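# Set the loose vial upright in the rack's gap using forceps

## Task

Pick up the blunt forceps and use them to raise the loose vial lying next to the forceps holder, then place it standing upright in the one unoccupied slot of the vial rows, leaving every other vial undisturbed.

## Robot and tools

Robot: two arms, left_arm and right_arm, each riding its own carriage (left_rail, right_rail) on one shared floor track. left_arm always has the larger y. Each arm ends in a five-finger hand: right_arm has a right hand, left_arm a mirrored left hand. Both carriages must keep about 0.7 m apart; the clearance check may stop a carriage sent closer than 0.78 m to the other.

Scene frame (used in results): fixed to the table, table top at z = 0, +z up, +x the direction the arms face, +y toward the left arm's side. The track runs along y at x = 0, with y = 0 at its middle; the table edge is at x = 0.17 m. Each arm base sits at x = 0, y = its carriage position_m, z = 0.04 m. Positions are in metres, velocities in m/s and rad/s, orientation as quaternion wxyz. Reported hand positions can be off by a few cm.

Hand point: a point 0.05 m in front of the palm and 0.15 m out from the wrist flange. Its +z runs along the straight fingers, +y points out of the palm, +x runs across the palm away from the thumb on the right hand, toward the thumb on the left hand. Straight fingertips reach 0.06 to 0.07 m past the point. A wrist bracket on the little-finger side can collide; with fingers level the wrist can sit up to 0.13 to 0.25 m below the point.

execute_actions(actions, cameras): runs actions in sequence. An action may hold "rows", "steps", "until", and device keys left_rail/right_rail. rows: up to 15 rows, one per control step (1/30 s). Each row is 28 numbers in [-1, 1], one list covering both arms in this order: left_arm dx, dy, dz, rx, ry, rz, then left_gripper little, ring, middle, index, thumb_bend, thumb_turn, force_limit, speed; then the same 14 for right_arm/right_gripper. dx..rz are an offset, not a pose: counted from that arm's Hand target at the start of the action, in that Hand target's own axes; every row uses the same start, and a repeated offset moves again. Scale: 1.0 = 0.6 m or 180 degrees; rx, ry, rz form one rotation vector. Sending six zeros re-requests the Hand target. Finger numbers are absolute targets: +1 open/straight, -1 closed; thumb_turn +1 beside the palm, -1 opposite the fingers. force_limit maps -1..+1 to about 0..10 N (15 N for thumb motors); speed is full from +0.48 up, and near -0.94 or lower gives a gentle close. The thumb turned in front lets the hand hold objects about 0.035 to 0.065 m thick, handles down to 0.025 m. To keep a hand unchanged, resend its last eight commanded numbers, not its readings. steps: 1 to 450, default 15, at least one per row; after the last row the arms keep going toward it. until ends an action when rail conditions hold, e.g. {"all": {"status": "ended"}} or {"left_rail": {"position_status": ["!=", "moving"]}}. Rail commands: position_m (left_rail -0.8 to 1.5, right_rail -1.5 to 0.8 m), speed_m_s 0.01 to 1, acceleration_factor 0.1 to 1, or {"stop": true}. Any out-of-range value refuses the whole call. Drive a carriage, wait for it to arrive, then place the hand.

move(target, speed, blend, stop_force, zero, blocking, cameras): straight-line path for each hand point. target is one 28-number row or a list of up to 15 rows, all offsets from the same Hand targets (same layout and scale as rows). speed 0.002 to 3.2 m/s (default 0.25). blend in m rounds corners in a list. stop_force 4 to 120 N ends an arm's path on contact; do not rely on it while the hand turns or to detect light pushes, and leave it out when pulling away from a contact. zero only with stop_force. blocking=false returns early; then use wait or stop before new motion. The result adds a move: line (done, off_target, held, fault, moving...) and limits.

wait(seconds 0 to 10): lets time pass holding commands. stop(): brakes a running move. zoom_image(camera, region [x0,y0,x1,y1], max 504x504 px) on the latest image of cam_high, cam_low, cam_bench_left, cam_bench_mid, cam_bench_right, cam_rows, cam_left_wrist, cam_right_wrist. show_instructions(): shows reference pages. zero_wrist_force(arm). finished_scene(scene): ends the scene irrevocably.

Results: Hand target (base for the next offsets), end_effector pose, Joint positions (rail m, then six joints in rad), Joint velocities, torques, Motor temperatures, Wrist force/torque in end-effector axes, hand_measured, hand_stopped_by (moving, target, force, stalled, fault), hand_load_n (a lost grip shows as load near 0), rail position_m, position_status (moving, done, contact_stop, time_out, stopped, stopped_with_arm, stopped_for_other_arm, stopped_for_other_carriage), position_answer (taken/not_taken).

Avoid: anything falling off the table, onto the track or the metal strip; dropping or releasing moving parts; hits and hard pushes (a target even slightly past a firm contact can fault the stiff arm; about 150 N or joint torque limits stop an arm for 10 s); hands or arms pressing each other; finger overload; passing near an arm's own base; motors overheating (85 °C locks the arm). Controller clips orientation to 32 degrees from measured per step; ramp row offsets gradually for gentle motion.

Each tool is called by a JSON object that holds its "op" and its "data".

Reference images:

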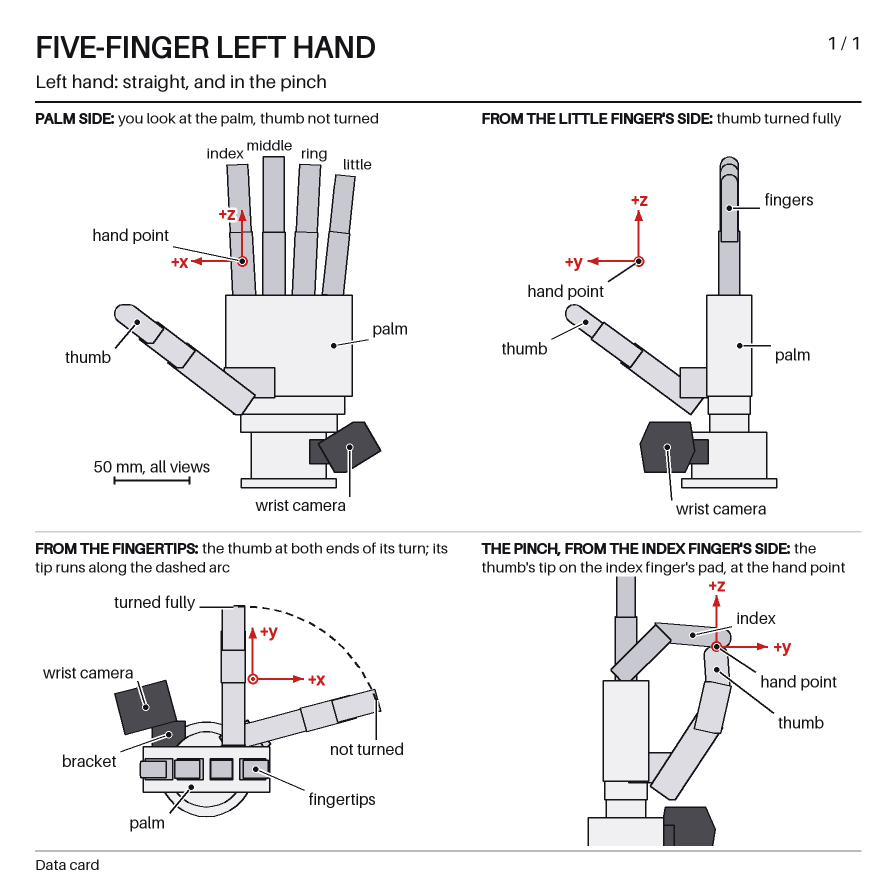

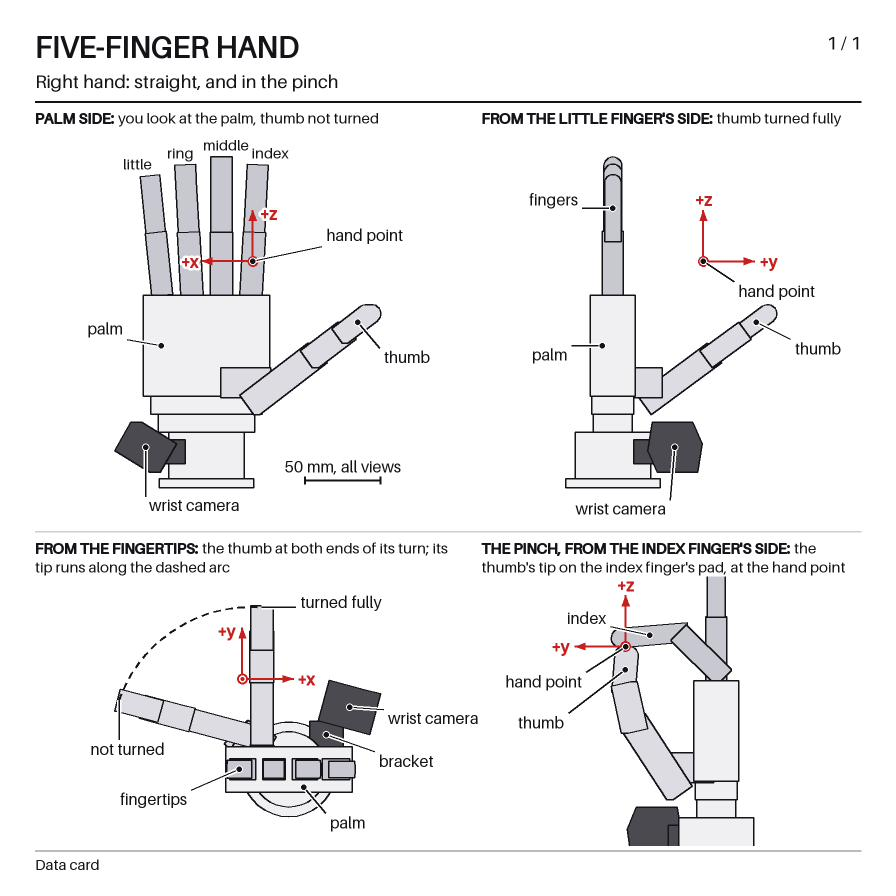

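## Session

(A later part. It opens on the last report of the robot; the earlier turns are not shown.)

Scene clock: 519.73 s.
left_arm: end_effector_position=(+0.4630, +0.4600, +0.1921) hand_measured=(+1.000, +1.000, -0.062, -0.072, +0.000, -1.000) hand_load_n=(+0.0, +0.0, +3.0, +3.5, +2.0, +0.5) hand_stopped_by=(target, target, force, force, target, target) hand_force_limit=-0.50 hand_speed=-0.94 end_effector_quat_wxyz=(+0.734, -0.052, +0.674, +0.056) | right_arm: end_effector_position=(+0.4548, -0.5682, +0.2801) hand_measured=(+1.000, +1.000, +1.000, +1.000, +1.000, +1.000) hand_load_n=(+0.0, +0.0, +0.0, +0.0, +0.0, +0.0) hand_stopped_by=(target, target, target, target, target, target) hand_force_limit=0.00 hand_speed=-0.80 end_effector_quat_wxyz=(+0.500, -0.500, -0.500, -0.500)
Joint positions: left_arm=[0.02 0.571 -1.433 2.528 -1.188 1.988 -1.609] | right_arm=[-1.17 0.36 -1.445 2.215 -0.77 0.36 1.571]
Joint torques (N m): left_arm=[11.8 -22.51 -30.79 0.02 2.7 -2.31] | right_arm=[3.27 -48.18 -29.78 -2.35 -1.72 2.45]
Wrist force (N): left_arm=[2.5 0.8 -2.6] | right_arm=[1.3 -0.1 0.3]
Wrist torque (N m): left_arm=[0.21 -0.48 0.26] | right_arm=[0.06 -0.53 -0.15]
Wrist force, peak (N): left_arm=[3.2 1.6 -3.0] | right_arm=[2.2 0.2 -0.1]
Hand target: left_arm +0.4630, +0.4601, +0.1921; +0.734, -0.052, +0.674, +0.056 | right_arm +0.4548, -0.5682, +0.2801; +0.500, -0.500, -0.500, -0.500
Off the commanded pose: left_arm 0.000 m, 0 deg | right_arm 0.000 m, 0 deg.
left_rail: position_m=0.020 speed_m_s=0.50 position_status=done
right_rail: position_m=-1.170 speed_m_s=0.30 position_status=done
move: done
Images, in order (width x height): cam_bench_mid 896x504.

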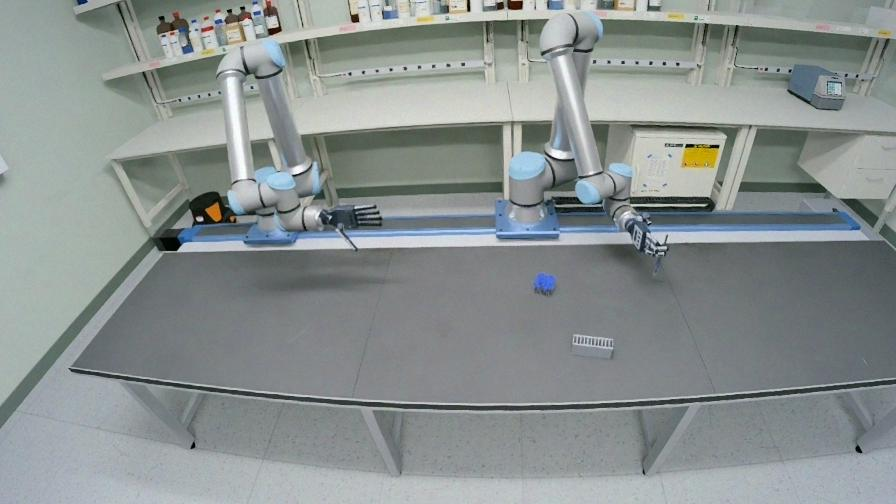

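{"op": "execute_actions", "data": {"actions": [{"left_rail":{"position_m":-0.38,"speed_m_s":0.2,"acceleration_factor":0.2},"steps":200,"until":{"left_rail":{"position_status":["!=","moving"]}}}], "cameras": ["cam_rows"]}}

{"op": "move", "data": {"target": [0,0,0,0,0,0,1,1,-0.07,-0.08,0,-1,-0.5,-0.94,0,-0.005,0.53,0,0,0,1,1,1,1,1,1,0,-0.8], "speed": 0.15, "cameras": ["cam_right_wrist","cam_rows","cam_bench_mid","cam_left_wrist"]}}

{"op": "zoom_image", "data": {"camera": "cam_right_wrist", "region": [360, 180, 500, 320]}}

Scene clock: 529.00 s.
left_arm: end_effector_position=(+0.4630, +0.0601, +0.1921) hand_measured=(+1.000, +1.000, -0.062, -0.072, +0.000, -1.000) hand_load_n=(+0.0, +0.0, +3.0, +3.0, +1.5, +1.0) hand_stopped_by=(target, target, force, force, target, target) hand_force_limit=-0.50 hand_speed=-0.94 end_effector_quat_wxyz=(+0.734, -0.052, +0.674, +0.056) | right_arm: end_effector_position=(+0.4548, -0.5682, +0.2801) hand_measured=(+1.000, +1.000, +1.000, +1.000, +1.000, +1.000) hand_load_n=(+0.0, +0.0, +0.0, +0.0, +0.0, +0.0) hand_stopped_by=(target, target, target, target, target, target) hand_force_limit=0.00 hand_speed=-0.80 end_effector_quat_wxyz=(+0.500, -0.500, -0.500, -0.500)
Joint positions: left_arm=[-0.38 0.571 -1.433 2.528 -1.188 1.988 -1.609] | right_arm=[-1.17 0.36 -1.445 2.215 -0.77 0.36 1.571]
Joint torques (N m): left_arm=[9 -29.62 -24.98 -0.51 2.43 -2.34] | right_arm=[11.2 -38.48 -34.59 -0.56 -1.18 2.26]
Wrist force (N): left_arm=[2.8 0.9 -2.5] | right_arm=[1.6 0.0 0.2]
Wrist torque (N m): left_arm=[0.22 -0.52 0.27] | right_arm=[0.09 -0.59 -0.12]
Wrist force, peak (N): left_arm=[3.2 0.8 -3.2] | right_arm=[2.0 -0.2 0.5]
Hand target: left_arm +0.4630, +0.0601, +0.1921; +0.734, -0.052, +0.674, +0.056 | right_arm +0.4548, -0.5682, +0.2801; +0.500, -0.500, -0.500, -0.500
Off the commanded pose: left_arm 0.000 m, 0 deg | right_arm 0.000 m, 0 deg.
left_rail: position_m=-0.380 speed_m_s=0.20 position_status=done
right_rail: position_m=-1.170 speed_m_s=0.30 position_status=done
Images, in order (width x height): cam_rows 896x504.

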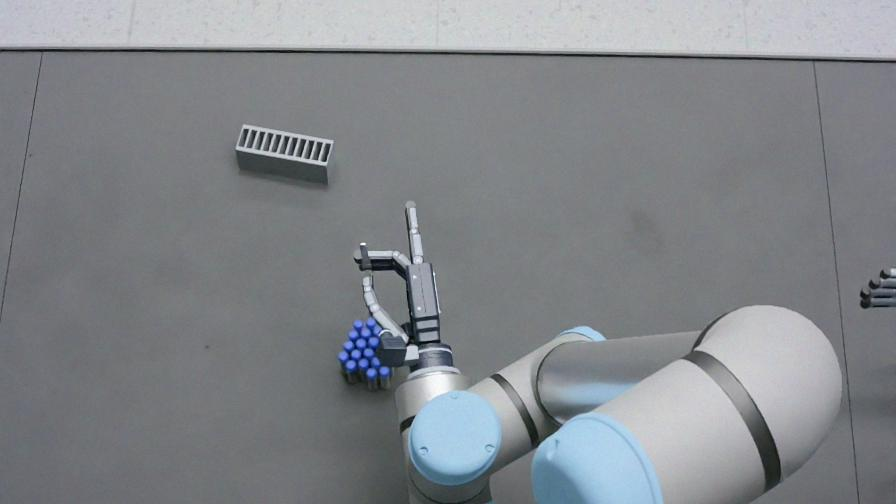

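Scene clock: 531.67 s.
left_arm: end_effector_position=(+0.4630, +0.0601, +0.1921) hand_measured=(+1.000, +1.000, -0.062, -0.072, +0.000, -1.000) hand_load_n=(+0.0, +0.0, +2.5, +3.5, +1.5, +0.5) hand_stopped_by=(target, target, force, force, target, target) hand_force_limit=-0.50 hand_speed=-0.94 end_effector_quat_wxyz=(+0.734, -0.052, +0.674, +0.056) | right_arm: end_effector_position=(+0.4518, -0.2502, +0.2801) hand_measured=(+1.000, +1.000, +1.000, +1.000, +1.000, +1.000) hand_load_n=(+0.0, +0.0, +0.0, +0.0, +0.0, +0.0) hand_stopped_by=(target, target, target, target, target, target) hand_force_limit=0.00 hand_speed=-0.80 end_effector_quat_wxyz=(+0.500, -0.500, -0.500, -0.500)
Joint positions: left_arm=[-0.38 0.571 -1.433 2.528 -1.188 1.988 -1.609] | right_arm=[-1.17 0.799 -1.099 1.727 -0.628 0.799 1.571]
Joint torques (N m): left_arm=[7.55 -32.22 -20.17 -0.8 1.74 -2.44] | right_arm=[16.89 -52.81 -39.63 1.54 3.1 -3.19]
Wrist force (N): left_arm=[2.9 0.6 -3.0] | right_arm=[1.5 0.2 0.4]
Wrist torque (N m): left_arm=[0.21 -0.54 0.28] | right_arm=[0.16 -0.59 -0.02]
Wrist force, peak (N): left_arm=[3.3 0.5 -3.0] | right_arm=[1.6 -0.3 1.5]
Hand target: left_arm +0.4630, +0.0601, +0.1921; +0.734, -0.052, +0.674, +0.056 | right_arm +0.4518, -0.2501, +0.2801; +0.500, -0.500, -0.500, -0.500
Off the commanded pose: left_arm 0.000 m, 0 deg | right_arm 0.000 m, 0 deg.
left_rail: position_m=-0.380 speed_m_s=0.20 position_status=done
right_rail: position_m=-1.170 speed_m_s=0.30 position_status=done
move: done
Images, in order (width x height): cam_bench_mid 896x504, cam_rows 896x504, cam_left_wrist 896x504, cam_right_wrist 896x504.

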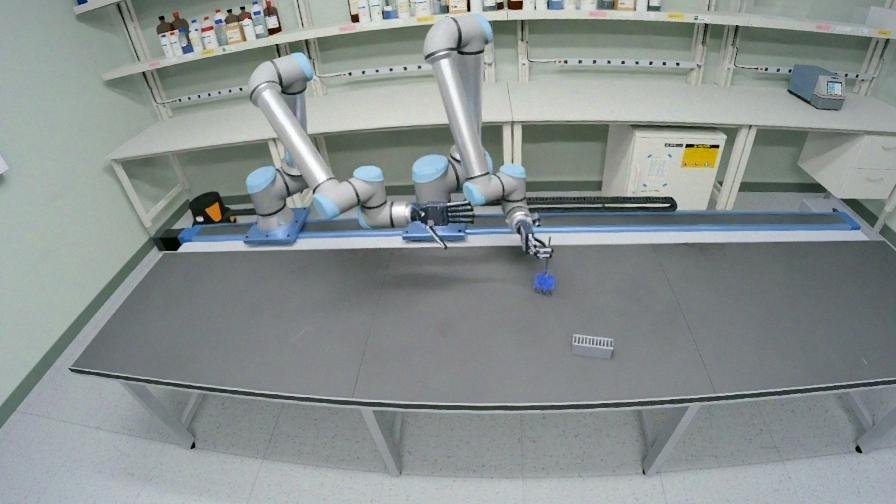

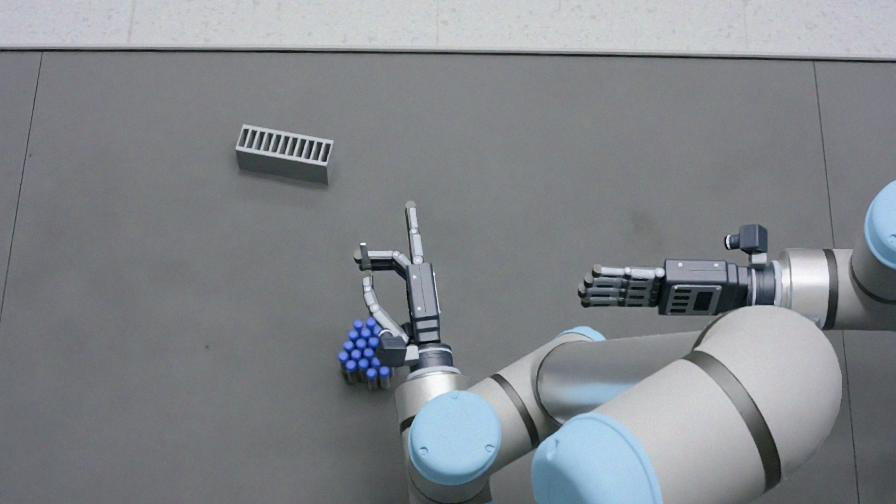

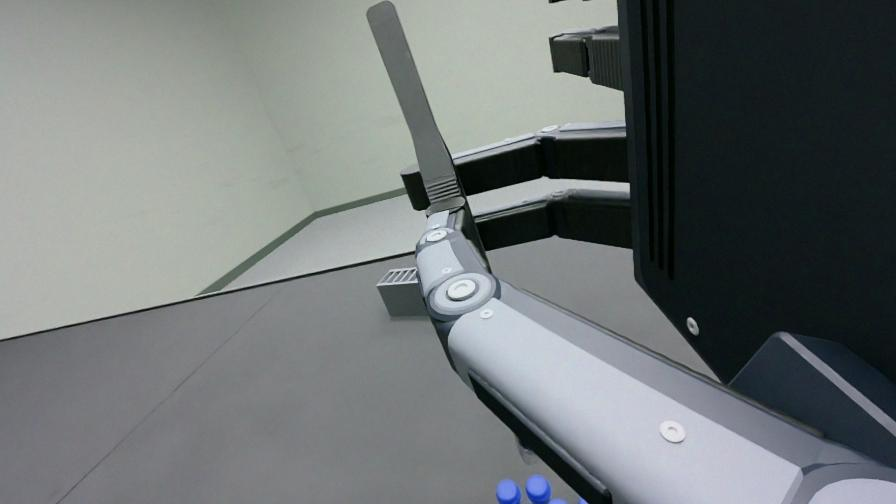

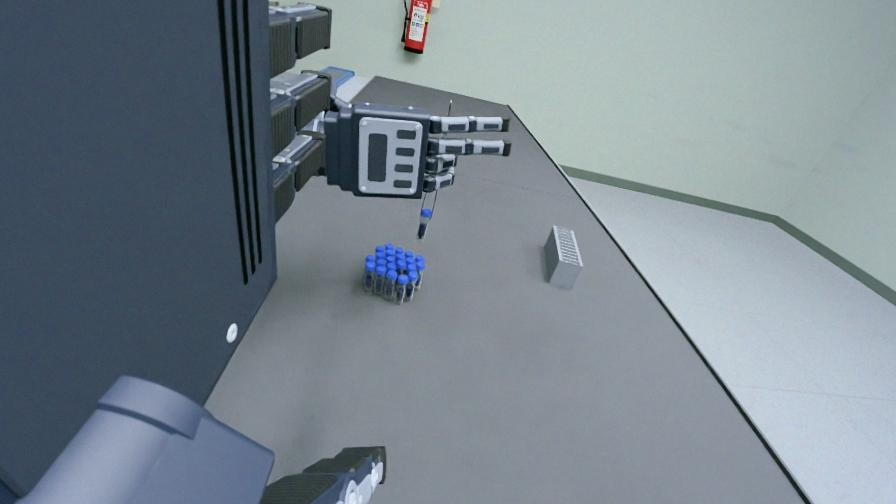

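Scaled by 3.600.

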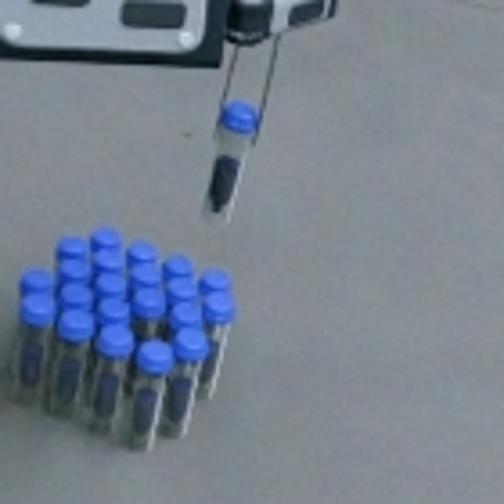

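{"op": "zoom_image", "data": {"camera": "cam_right_wrist", "region": [360, 235, 430, 305]}}

{"op": "zoom_image", "data": {"camera": "cam_rows", "region": [330, 310, 400, 400]}}

{"op": "zoom_image", "data": {"camera": "cam_right_wrist", "region": [400, 190, 450, 250]}}

Scaled by 7.200.

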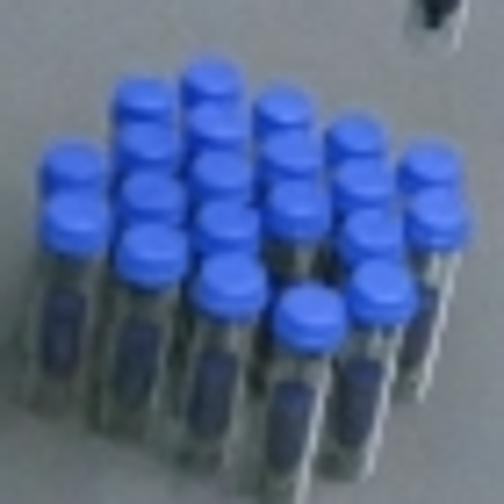

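Scaled by 5.600.

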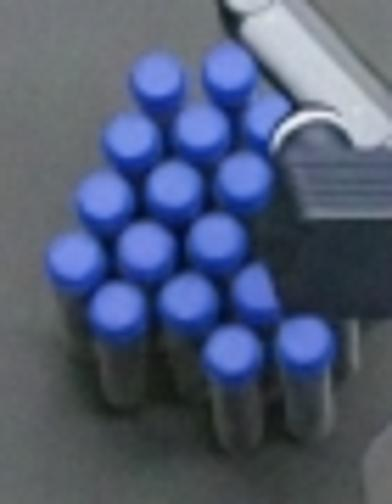

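Scaled by 8.400.

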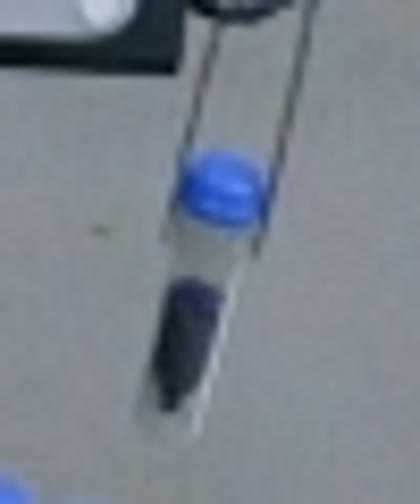

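{"op": "move", "data": {"target": [0.0442,0.0015,-0.0298,0,0,0,1,1,-0.07,-0.08,0,-1,-0.5,-0.94,0,0,0,0,0,0,1,1,1,1,1,1,0,-0.8], "speed": 0.06, "cameras": ["cam_right_wrist","cam_rows","cam_bench_mid","cam_left_wrist"]}}

{"op": "zoom_image", "data": {"camera": "cam_right_wrist", "region": [370, 205, 440, 305]}}

{"op": "zoom_image", "data": {"camera": "cam_bench_mid", "region": [525, 250, 565, 300]}}

{"op": "zoom_image", "data": {"camera": "cam_left_wrist", "region": [420, 380, 620, 504]}}

Scene clock: 554.07 s.
left_arm: end_effector_position=(+0.4475, +0.0586, +0.1642) hand_measured=(+1.000, +1.000, -0.062, -0.072, +0.000, -1.000) hand_load_n=(+0.0, +0.0, +3.0, +3.5, +2.0, +0.5) hand_stopped_by=(target, target, force, force, target, target) hand_force_limit=-0.50 hand_speed=-0.94 end_effector_quat_wxyz=(+0.734, -0.052, +0.674, +0.056) | right_arm: end_effector_position=(+0.4518, -0.2502, +0.2801) hand_measured=(+1.000, +1.000, +1.000, +1.000, +1.000, +1.000) hand_load_n=(+0.0, +0.0, +0.0, +0.0, +0.0, +0.0) hand_stopped_by=(target, target, target, target, target, target) hand_force_limit=0.00 hand_speed=-0.80 end_effector_quat_wxyz=(+0.500, -0.500, -0.500, -0.500)
Joint positions: left_arm=[-0.38 0.592 -1.371 2.557 -1.28 2.009 -1.611] | right_arm=[-1.17 0.799 -1.099 1.727 -0.628 0.799 1.571]
Joint torques (N m): left_arm=[10.94 -24.77 -10.56 -4.09 2.89 -2.48] | right_arm=[17.03 -53.78 -38.9 1.65 2.66 -3.09]
Wrist force (N): left_arm=[2.7 0.4 -2.8] | right_arm=[1.5 -0.5 0.3]
Wrist torque (N m): left_arm=[0.16 -0.49 0.28] | right_arm=[0.05 -0.60 -0.04]
Wrist force, peak (N): left_arm=[3.4 0.9 -2.9] | right_arm=[2.3 0.2 -0.2]
Hand target: left_arm +0.4475, +0.0586, +0.1642; +0.734, -0.052, +0.674, +0.056 | right_arm +0.4518, -0.2502, +0.2801; +0.500, -0.500, -0.500, -0.500
Off the commanded pose: left_arm 0.000 m, 0 deg | right_arm 0.000 m, 0 deg.
left_rail: position_m=-0.380 speed_m_s=0.20 position_status=done
right_rail: position_m=-1.170 speed_m_s=0.30 position_status=done
move: done
Images, in order (width x height): cam_bench_mid 896x504, cam_rows 896x504, cam_left_wrist 896x504, cam_right_wrist 896x504.

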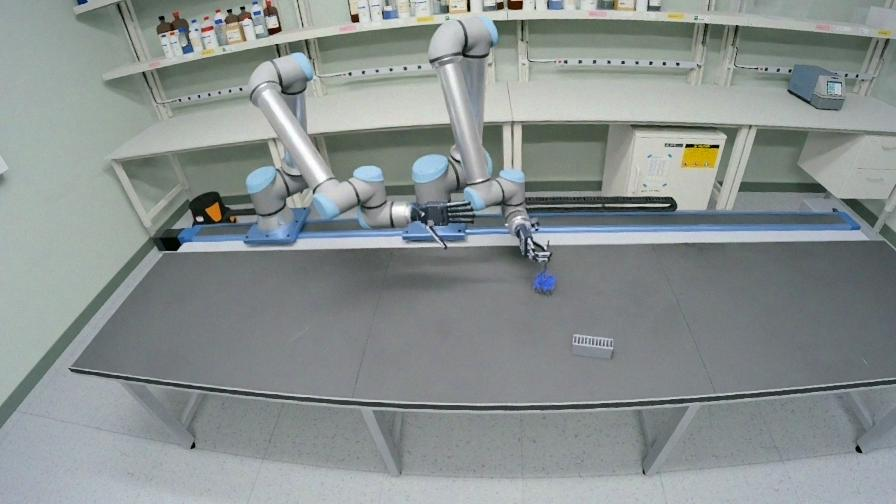

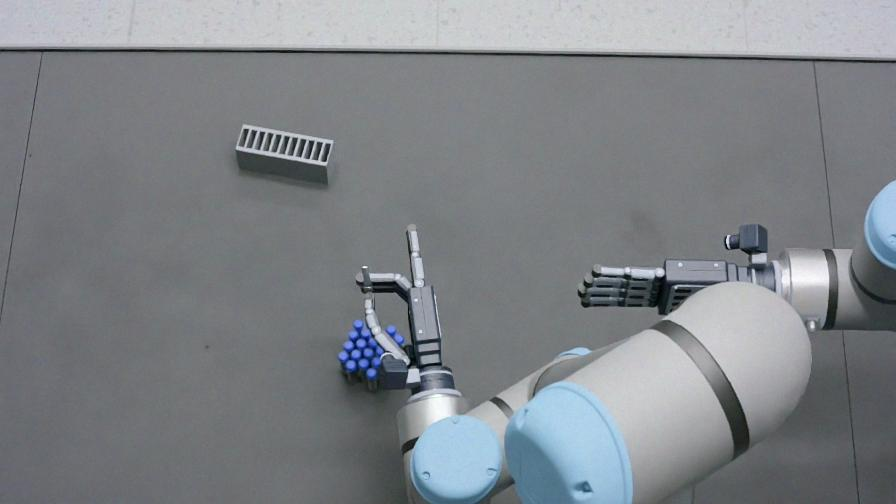

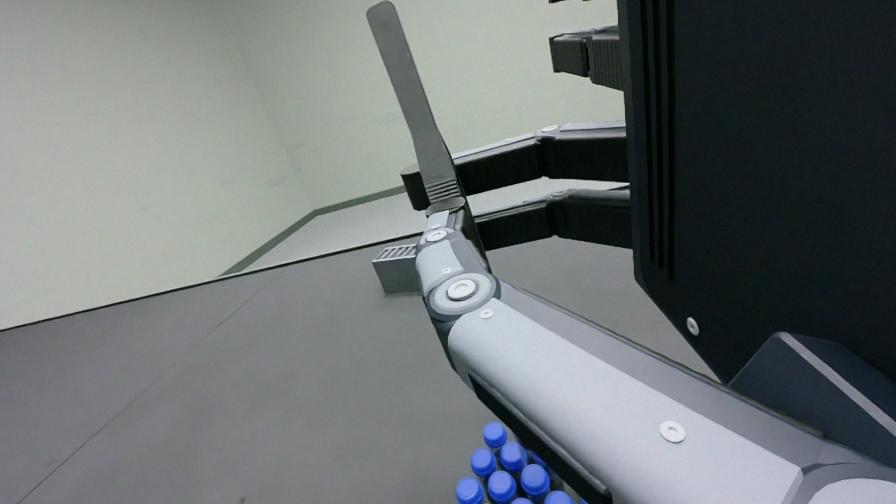

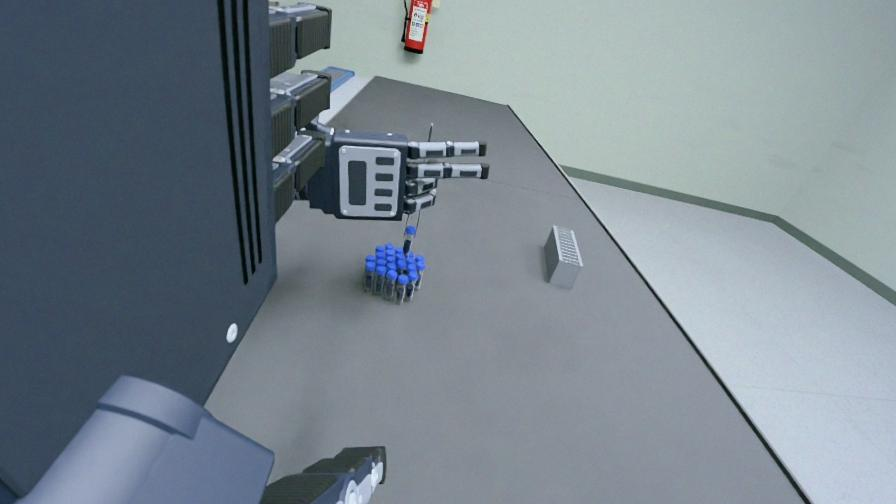

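Scaled by 5.040.

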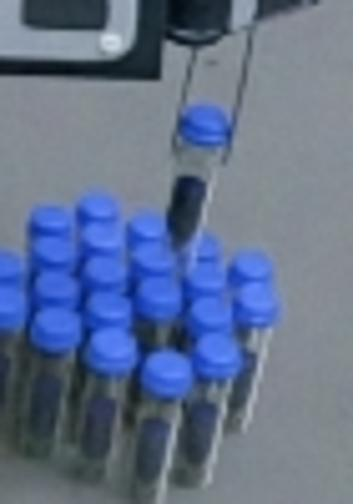

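Scaled by 10.080.

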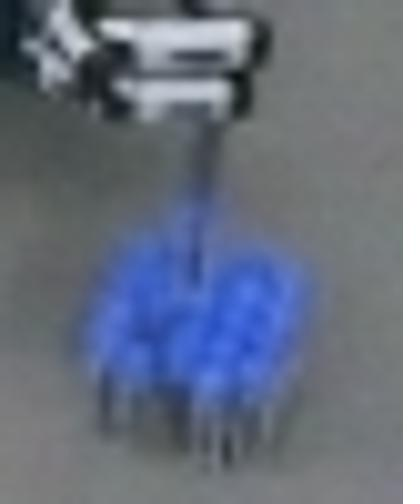

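Scaled by 2.520.

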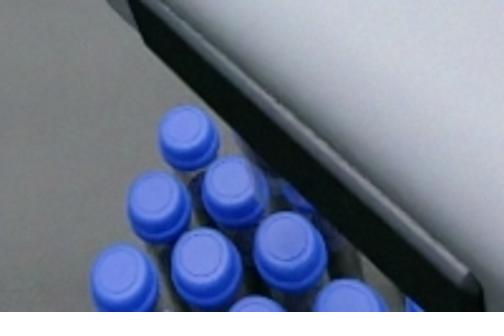

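{"op": "move", "data": {"target": [-0.0107,-0.029,-0.0082,0,0,0,1,1,-0.07,-0.08,0,-1,-0.5,-0.94,0,0,0,0,0,0,1,1,1,1,1,1,0,-0.8], "speed": 0.05, "cameras": ["cam_right_wrist","cam_rows","cam_bench_mid","cam_left_wrist"]}}

{"op": "zoom_image", "data": {"camera": "cam_right_wrist", "region": [370, 215, 440, 305]}}

{"op": "zoom_image", "data": {"camera": "cam_left_wrist", "region": [440, 400, 600, 504]}}

{"op": "zoom_image", "data": {"camera": "cam_bench_mid", "region": [525, 250, 565, 300]}}

Scene clock: 581.77 s.
left_arm: end_effector_position=(+0.4448, +0.0406, +0.1702) hand_measured=(+1.000, +1.000, -0.062, -0.072, +0.000, -1.000) hand_load_n=(+0.0, +0.0, +3.0, +3.5, +2.0, +1.0) hand_stopped_by=(target, target, force, force, target, target) hand_force_limit=-0.50 hand_speed=-0.94 end_effector_quat_wxyz=(+0.734, -0.052, +0.674, +0.056) | right_arm: end_effector_position=(+0.4518, -0.2502, +0.2801) hand_measured=(+1.000, +1.000, +1.000, +1.000, +1.000, +1.000) hand_load_n=(+0.0, +0.0, +0.0, +0.0, +0.0, +0.0) hand_stopped_by=(target, target, target, target, target, target) hand_force_limit=0.00 hand_speed=-0.80 end_effector_quat_wxyz=(+0.500, -0.500, -0.500, -0.500)
Joint positions: left_arm=[-0.38 0.552 -1.41 2.588 -1.27 1.968 -1.607] | right_arm=[-1.17 0.799 -1.099 1.727 -0.628 0.799 1.571]
Joint torques (N m): left_arm=[-6.84 -38.54 -10.77 -0.18 -3.3 1.58] | right_arm=[16.75 -53.4 -39.76 1.74 3.18 -3.33]
Wrist force (N): left_arm=[2.9 1.0 -2.6] | right_arm=[2.1 0.4 -0.1]
Wrist torque (N m): left_arm=[0.26 -0.52 -0.05] | right_arm=[0.22 -0.65 0.02]
Wrist force, peak (N): left_arm=[3.2 0.7 -3.0] | right_arm=[2.1 0.4 -0.1]
Hand target: left_arm +0.4448, +0.0405, +0.1702; +0.734, -0.052, +0.674, +0.056 | right_arm +0.4518, -0.2502, +0.2801; +0.500, -0.500, -0.500, -0.500
Off the commanded pose: left_arm 0.000 m, 0 deg | right_arm 0.000 m, 0 deg.
left_rail: position_m=-0.380 speed_m_s=0.20 position_status=done
right_rail: position_m=-1.170 speed_m_s=0.30 position_status=done
move: done
Images, in order (width x height): cam_bench_mid 896x504, cam_rows 896x504, cam_left_wrist 896x504, cam_right_wrist 896x504.

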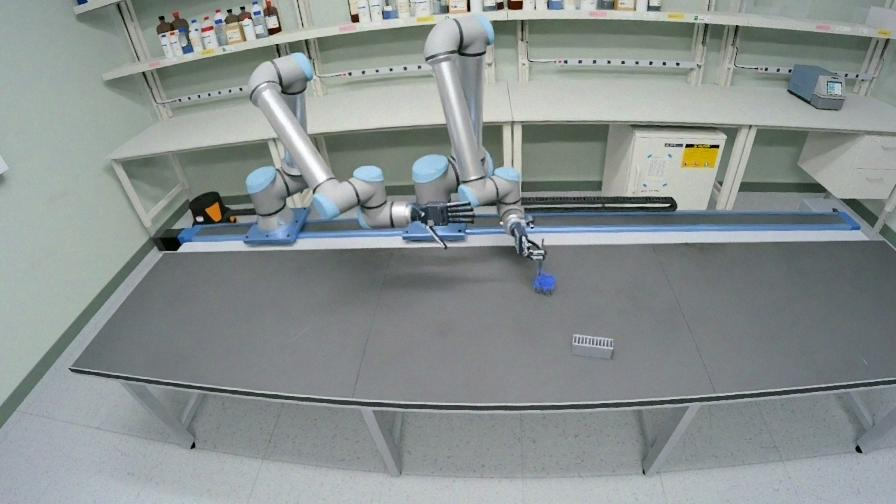

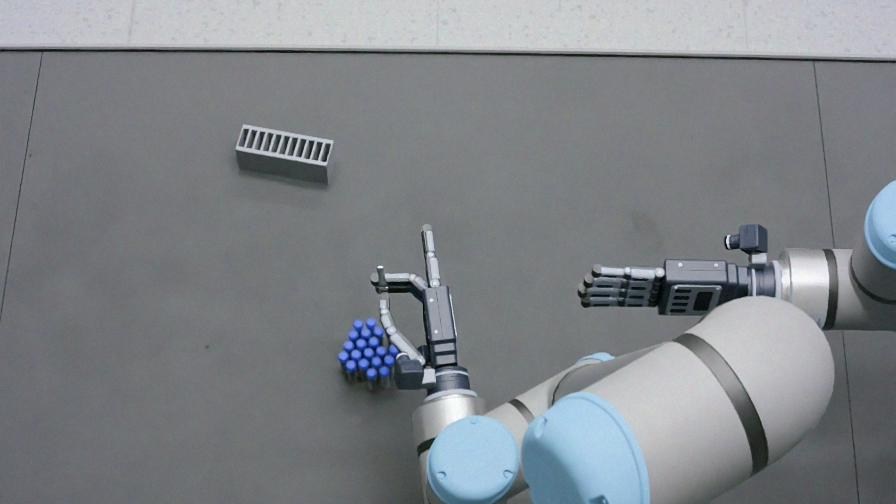

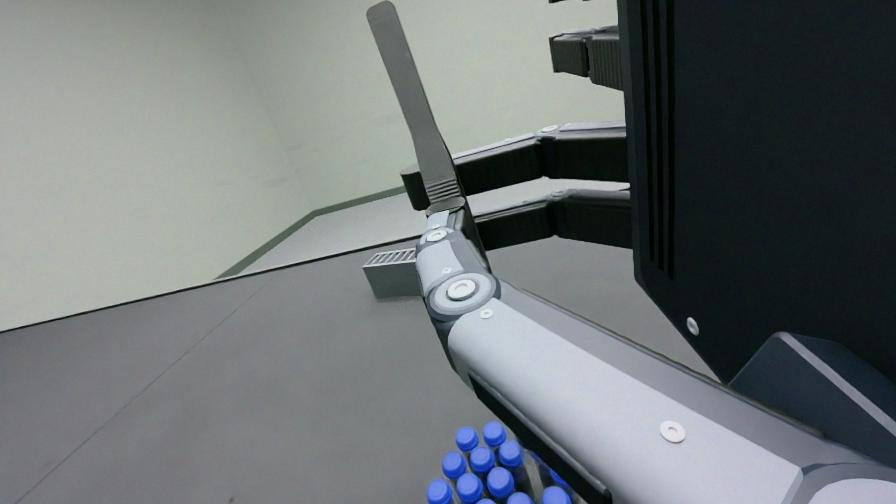

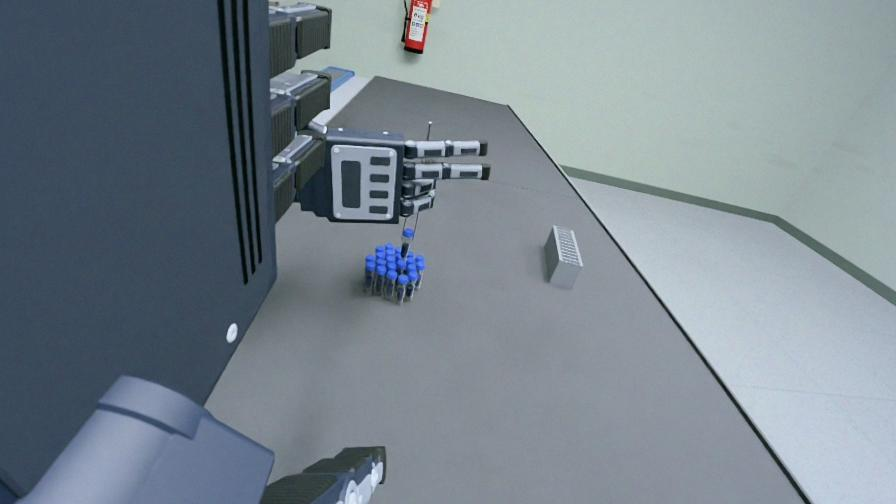

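Scaled by 5.600.

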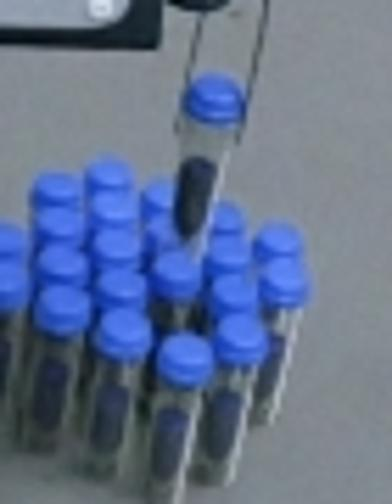

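Scaled by 3.150.

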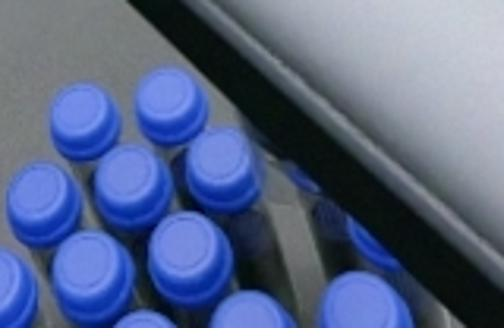

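Scaled by 10.080.

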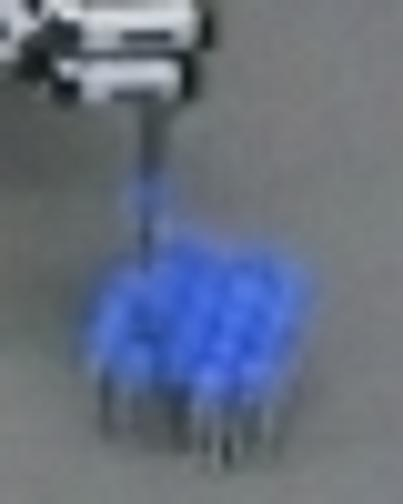

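{"op": "zoom_image", "data": {"camera": "cam_right_wrist", "region": [385, 220, 435, 280]}}

{"op": "zoom_image", "data": {"camera": "cam_left_wrist", "region": [490, 430, 570, 504]}}

Scaled by 8.400.

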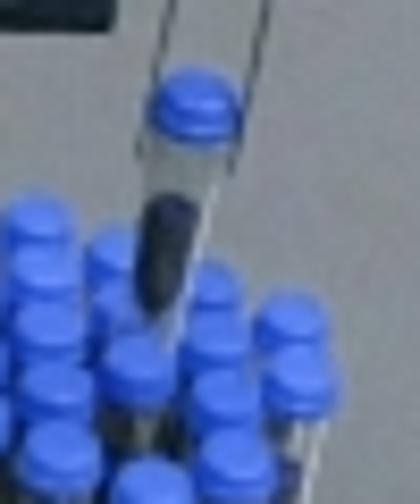

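Scaled by 6.300.

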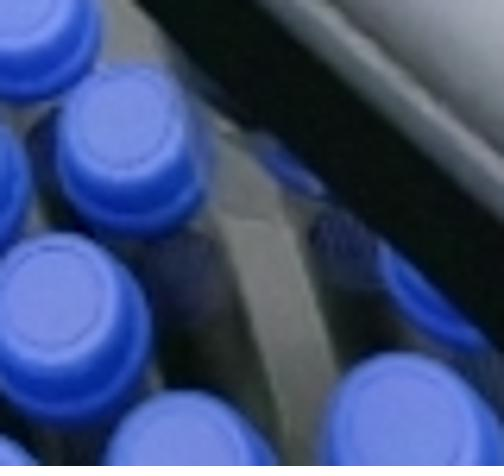

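{"op": "move", "data": {"target": [0,0,0,0,0,0,1,1,-0.07,-0.08,0,-1,-0.5,-0.94,0,0.338,0.108,0.25,0,0,1,1,1,1,1,1,0,-0.8], "speed": 0.2, "cameras": ["cam_right_wrist"]}}

{"op": "zoom_image", "data": {"camera": "cam_right_wrist", "region": [370, 215, 440, 305]}}

Scene clock: 617.60 s.
left_arm: end_effector_position=(+0.4448, +0.0405, +0.1702) hand_measured=(+1.000, +1.000, -0.062, -0.072, +0.000, -1.000) hand_load_n=(+0.0, +0.0, +3.0, +3.5, +2.0, +0.5) hand_stopped_by=(target, target, force, force, target, target) hand_force_limit=-0.50 hand_speed=-0.94 end_effector_quat_wxyz=(+0.734, -0.052, +0.674, +0.056) | right_arm: end_effector_position=(+0.6546, -0.1854, +0.2802) hand_measured=(+1.000, +1.000, +1.000, +1.000, +1.000, +1.000) hand_load_n=(+0.0, +0.0, +0.0, +0.0, +0.0, +0.0) hand_stopped_by=(target, target, target, target, target, target) hand_force_limit=0.00 hand_speed=-0.80 end_effector_quat_wxyz=(+0.653, -0.271, -0.654, -0.271)
Joint positions: left_arm=[-0.38 0.552 -1.41 2.588 -1.27 1.968 -1.607] | right_arm=[-1.17 0.596 -0.546 0.736 -0.195 -0.19 1.576]
Joint torques (N m): left_arm=[-7.91 -41.76 -10.5 0.1 -3.04 1.4] | right_arm=[-14.63 -93.48 -44.71 3.06 -2.31 -3.7]
Wrist force (N): left_arm=[3.1 0.7 -2.6] | right_arm=[2.1 -0.1 0.1]
Wrist torque (N m): left_arm=[0.22 -0.55 -0.03] | right_arm=[0.11 -0.66 0.06]
Wrist force, peak (N): left_arm=[3.5 0.9 -3.0] | right_arm=[2.5 0.0 0.1]
Hand target: left_arm +0.4448, +0.0405, +0.1702; +0.734, -0.052, +0.674, +0.056 | right_arm +0.6546, -0.1854, +0.2801; +0.653, -0.271, -0.653, -0.271
Off the commanded pose: left_arm 0.000 m, 0 deg | right_arm 0.000 m, 0 deg.
left_rail: position_m=-0.380 speed_m_s=0.20 position_status=done
right_rail: position_m=-1.170 speed_m_s=0.30 position_status=done
move: done
Images, in order (width x height): cam_right_wrist 896x504.

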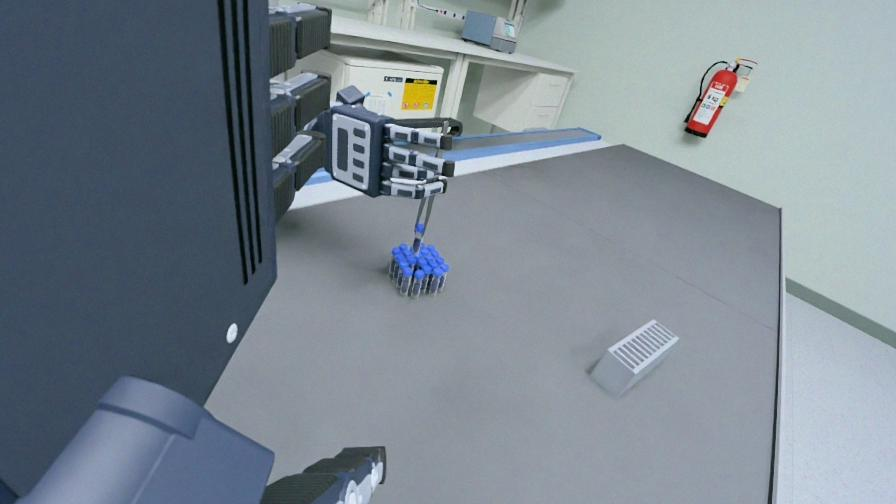

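Scaled by 5.600.

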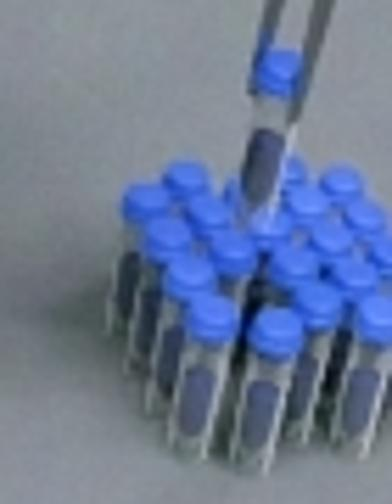

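{"op": "zoom_image", "data": {"camera": "cam_right_wrist", "region": [385, 180, 455, 280]}}

{"op": "zoom_image", "data": {"camera": "cam_right_wrist", "region": [385, 235, 455, 305]}}

{"op": "zoom_image", "data": {"camera": "cam_right_wrist", "region": [405, 210, 435, 250]}}

Scaled by 5.040.

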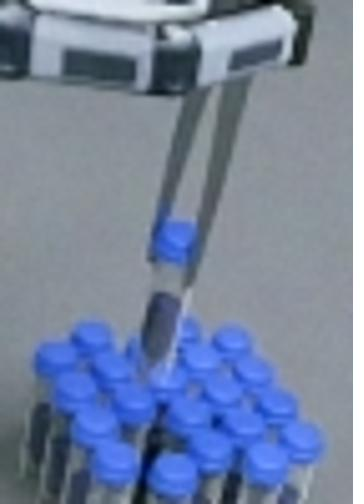

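Scaled by 7.200.

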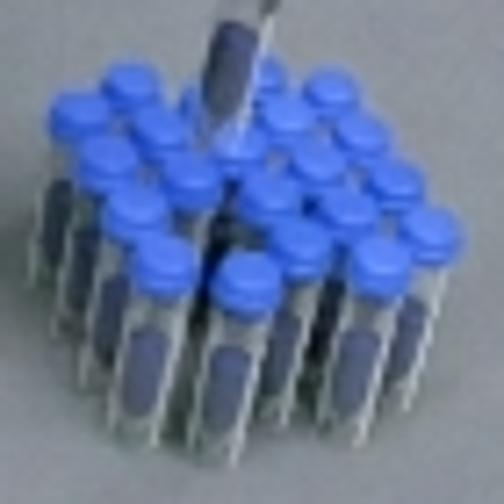

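Scaled by 12.600.

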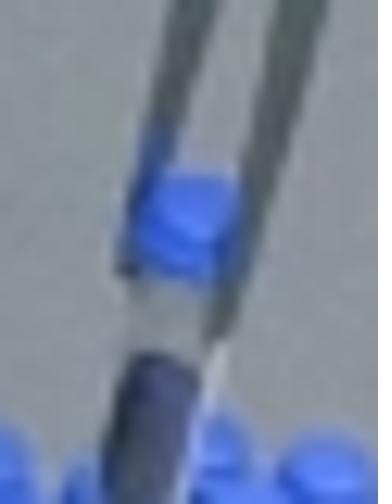

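{"op": "move", "data": {"target": [[-0.0166,0,0.0014,0,0,0,1,1,-0.07,-0.08,0,-1,-0.5,-0.94,0,0,0,0,0,0,1,1,1,1,1,1,0,-0.8],[-0.0142,0.1977,0.0318,0,0,0,1,1,-0.07,-0.08,0,-1,-0.5,-0.94,0,0,0,0,0,0,1,1,1,1,1,1,0,-0.8],[0.0887,0.1978,0.0229,0,0,0,1,1,-0.07,-0.08,0,-1,-0.5,-0.94,0,0,0,0,0,0,1,1,1,1,1,1,0,-0.8]], "speed": 0.1, "blend": [0.005,0.01,0], "cameras": ["cam_right_wrist","cam_left_wrist","cam_rows"]}}

{"op": "zoom_image", "data": {"camera": "cam_right_wrist", "region": [400, 190, 500, 280]}}

{"op": "zoom_image", "data": {"camera": "cam_left_wrist", "region": [440, 400, 600, 504]}}

Scene clock: 656.53 s.
left_arm: end_effector_position=(+0.4448, +0.1606, +0.1183) hand_measured=(+1.000, +1.000, -0.062, -0.072, +0.000, -1.000) hand_load_n=(+0.0, +0.0, +3.0, +3.0, +2.0, +0.5) hand_stopped_by=(target, target, force, force, target, target) hand_force_limit=-0.50 hand_speed=-0.94 end_effector_quat_wxyz=(+0.734, -0.052, +0.674, +0.056) | right_arm: end_effector_position=(+0.6546, -0.1854, +0.2801) hand_measured=(+1.000, +1.000, +1.000, +1.000, +1.000, +1.000) hand_load_n=(+0.0, +0.0, +0.0, +0.5, +0.0, +0.0) hand_stopped_by=(target, target, target, target, target, target) hand_force_limit=0.00 hand_speed=-0.80 end_effector_quat_wxyz=(+0.653, -0.271, -0.654, -0.271)
Joint positions: left_arm=[-0.38 0.795 -1.166 2.394 -1.335 2.21 -1.635] | right_arm=[-1.17 0.596 -0.546 0.736 -0.195 -0.19 1.576]
Joint torques (N m): left_arm=[11.66 -38.07 -8.67 -3.95 2.74 -2.43] | right_arm=[-17.51 -93.19 -45.34 3.89 -2.82 -3.24]
Wrist force (N): left_arm=[2.9 1.2 -2.6] | right_arm=[1.4 0.0 0.2]
Wrist torque (N m): left_arm=[0.23 -0.52 0.22] | right_arm=[0.11 -0.55 0.02]
Wrist force, peak (N): left_arm=[3.7 0.7 -3.1] | right_arm=[2.3 -0.1 -0.2]
Hand target: left_arm +0.4448, +0.1606, +0.1182; +0.734, -0.052, +0.674, +0.056 | right_arm +0.6546, -0.1854, +0.2801; +0.653, -0.271, -0.654, -0.271
Off the commanded pose: left_arm 0.000 m, 0 deg | right_arm 0.000 m, 0 deg.
left_rail: position_m=-0.380 speed_m_s=0.20 position_status=done
right_rail: position_m=-1.170 speed_m_s=0.30 position_status=done
move: done
Images, in order (width x height): cam_rows 896x504, cam_left_wrist 896x504, cam_right_wrist 896x504.

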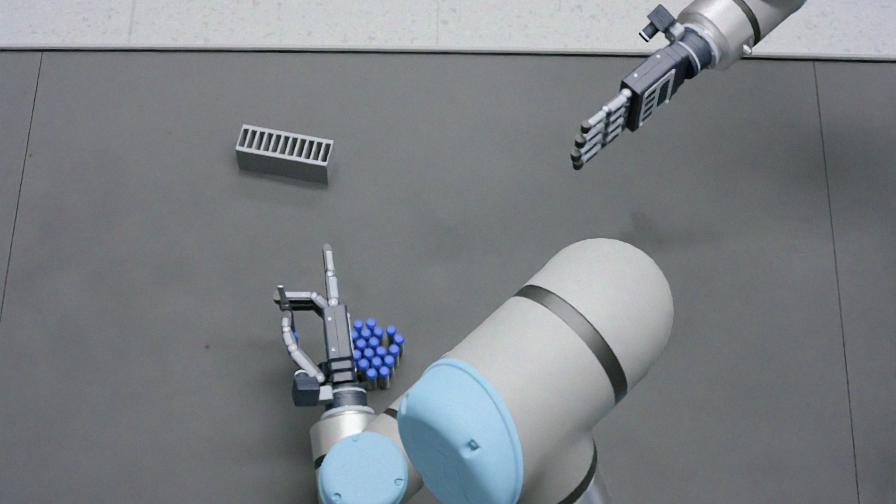

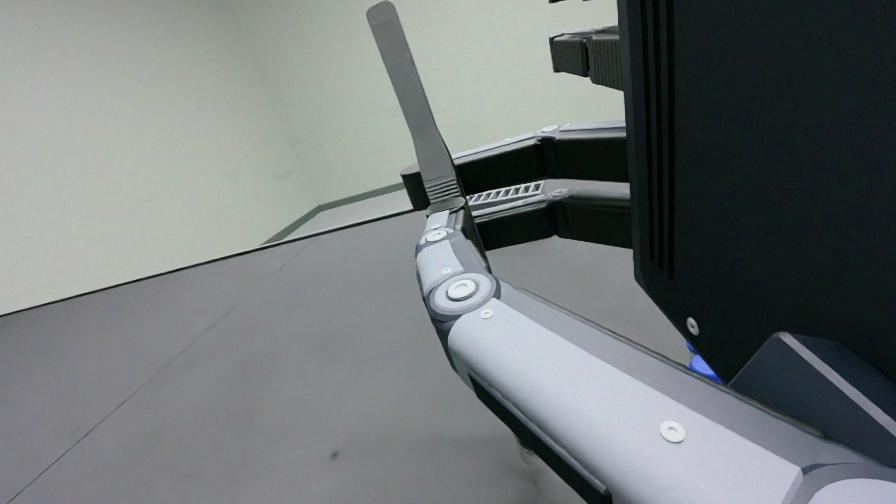

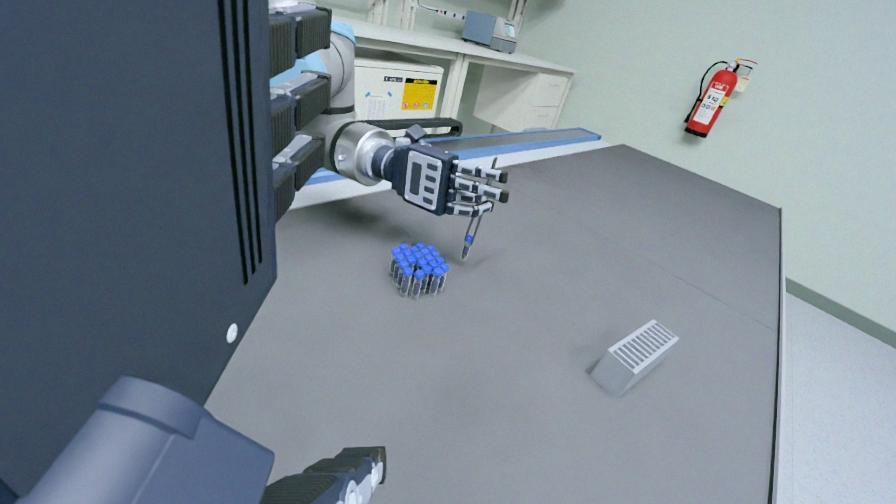

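Scaled by 5.040.

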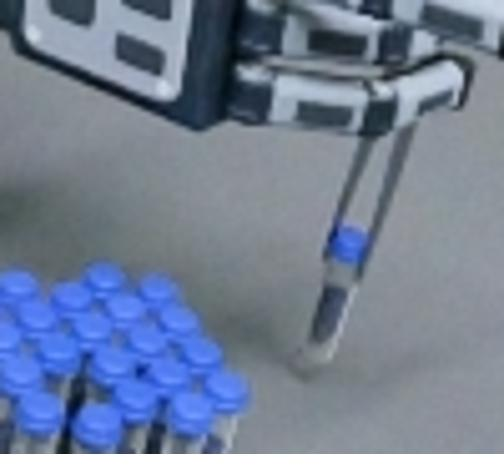

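Scaled by 3.150.

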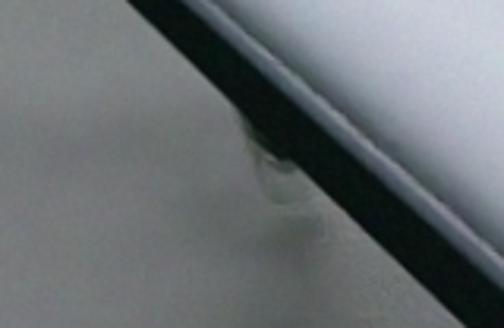

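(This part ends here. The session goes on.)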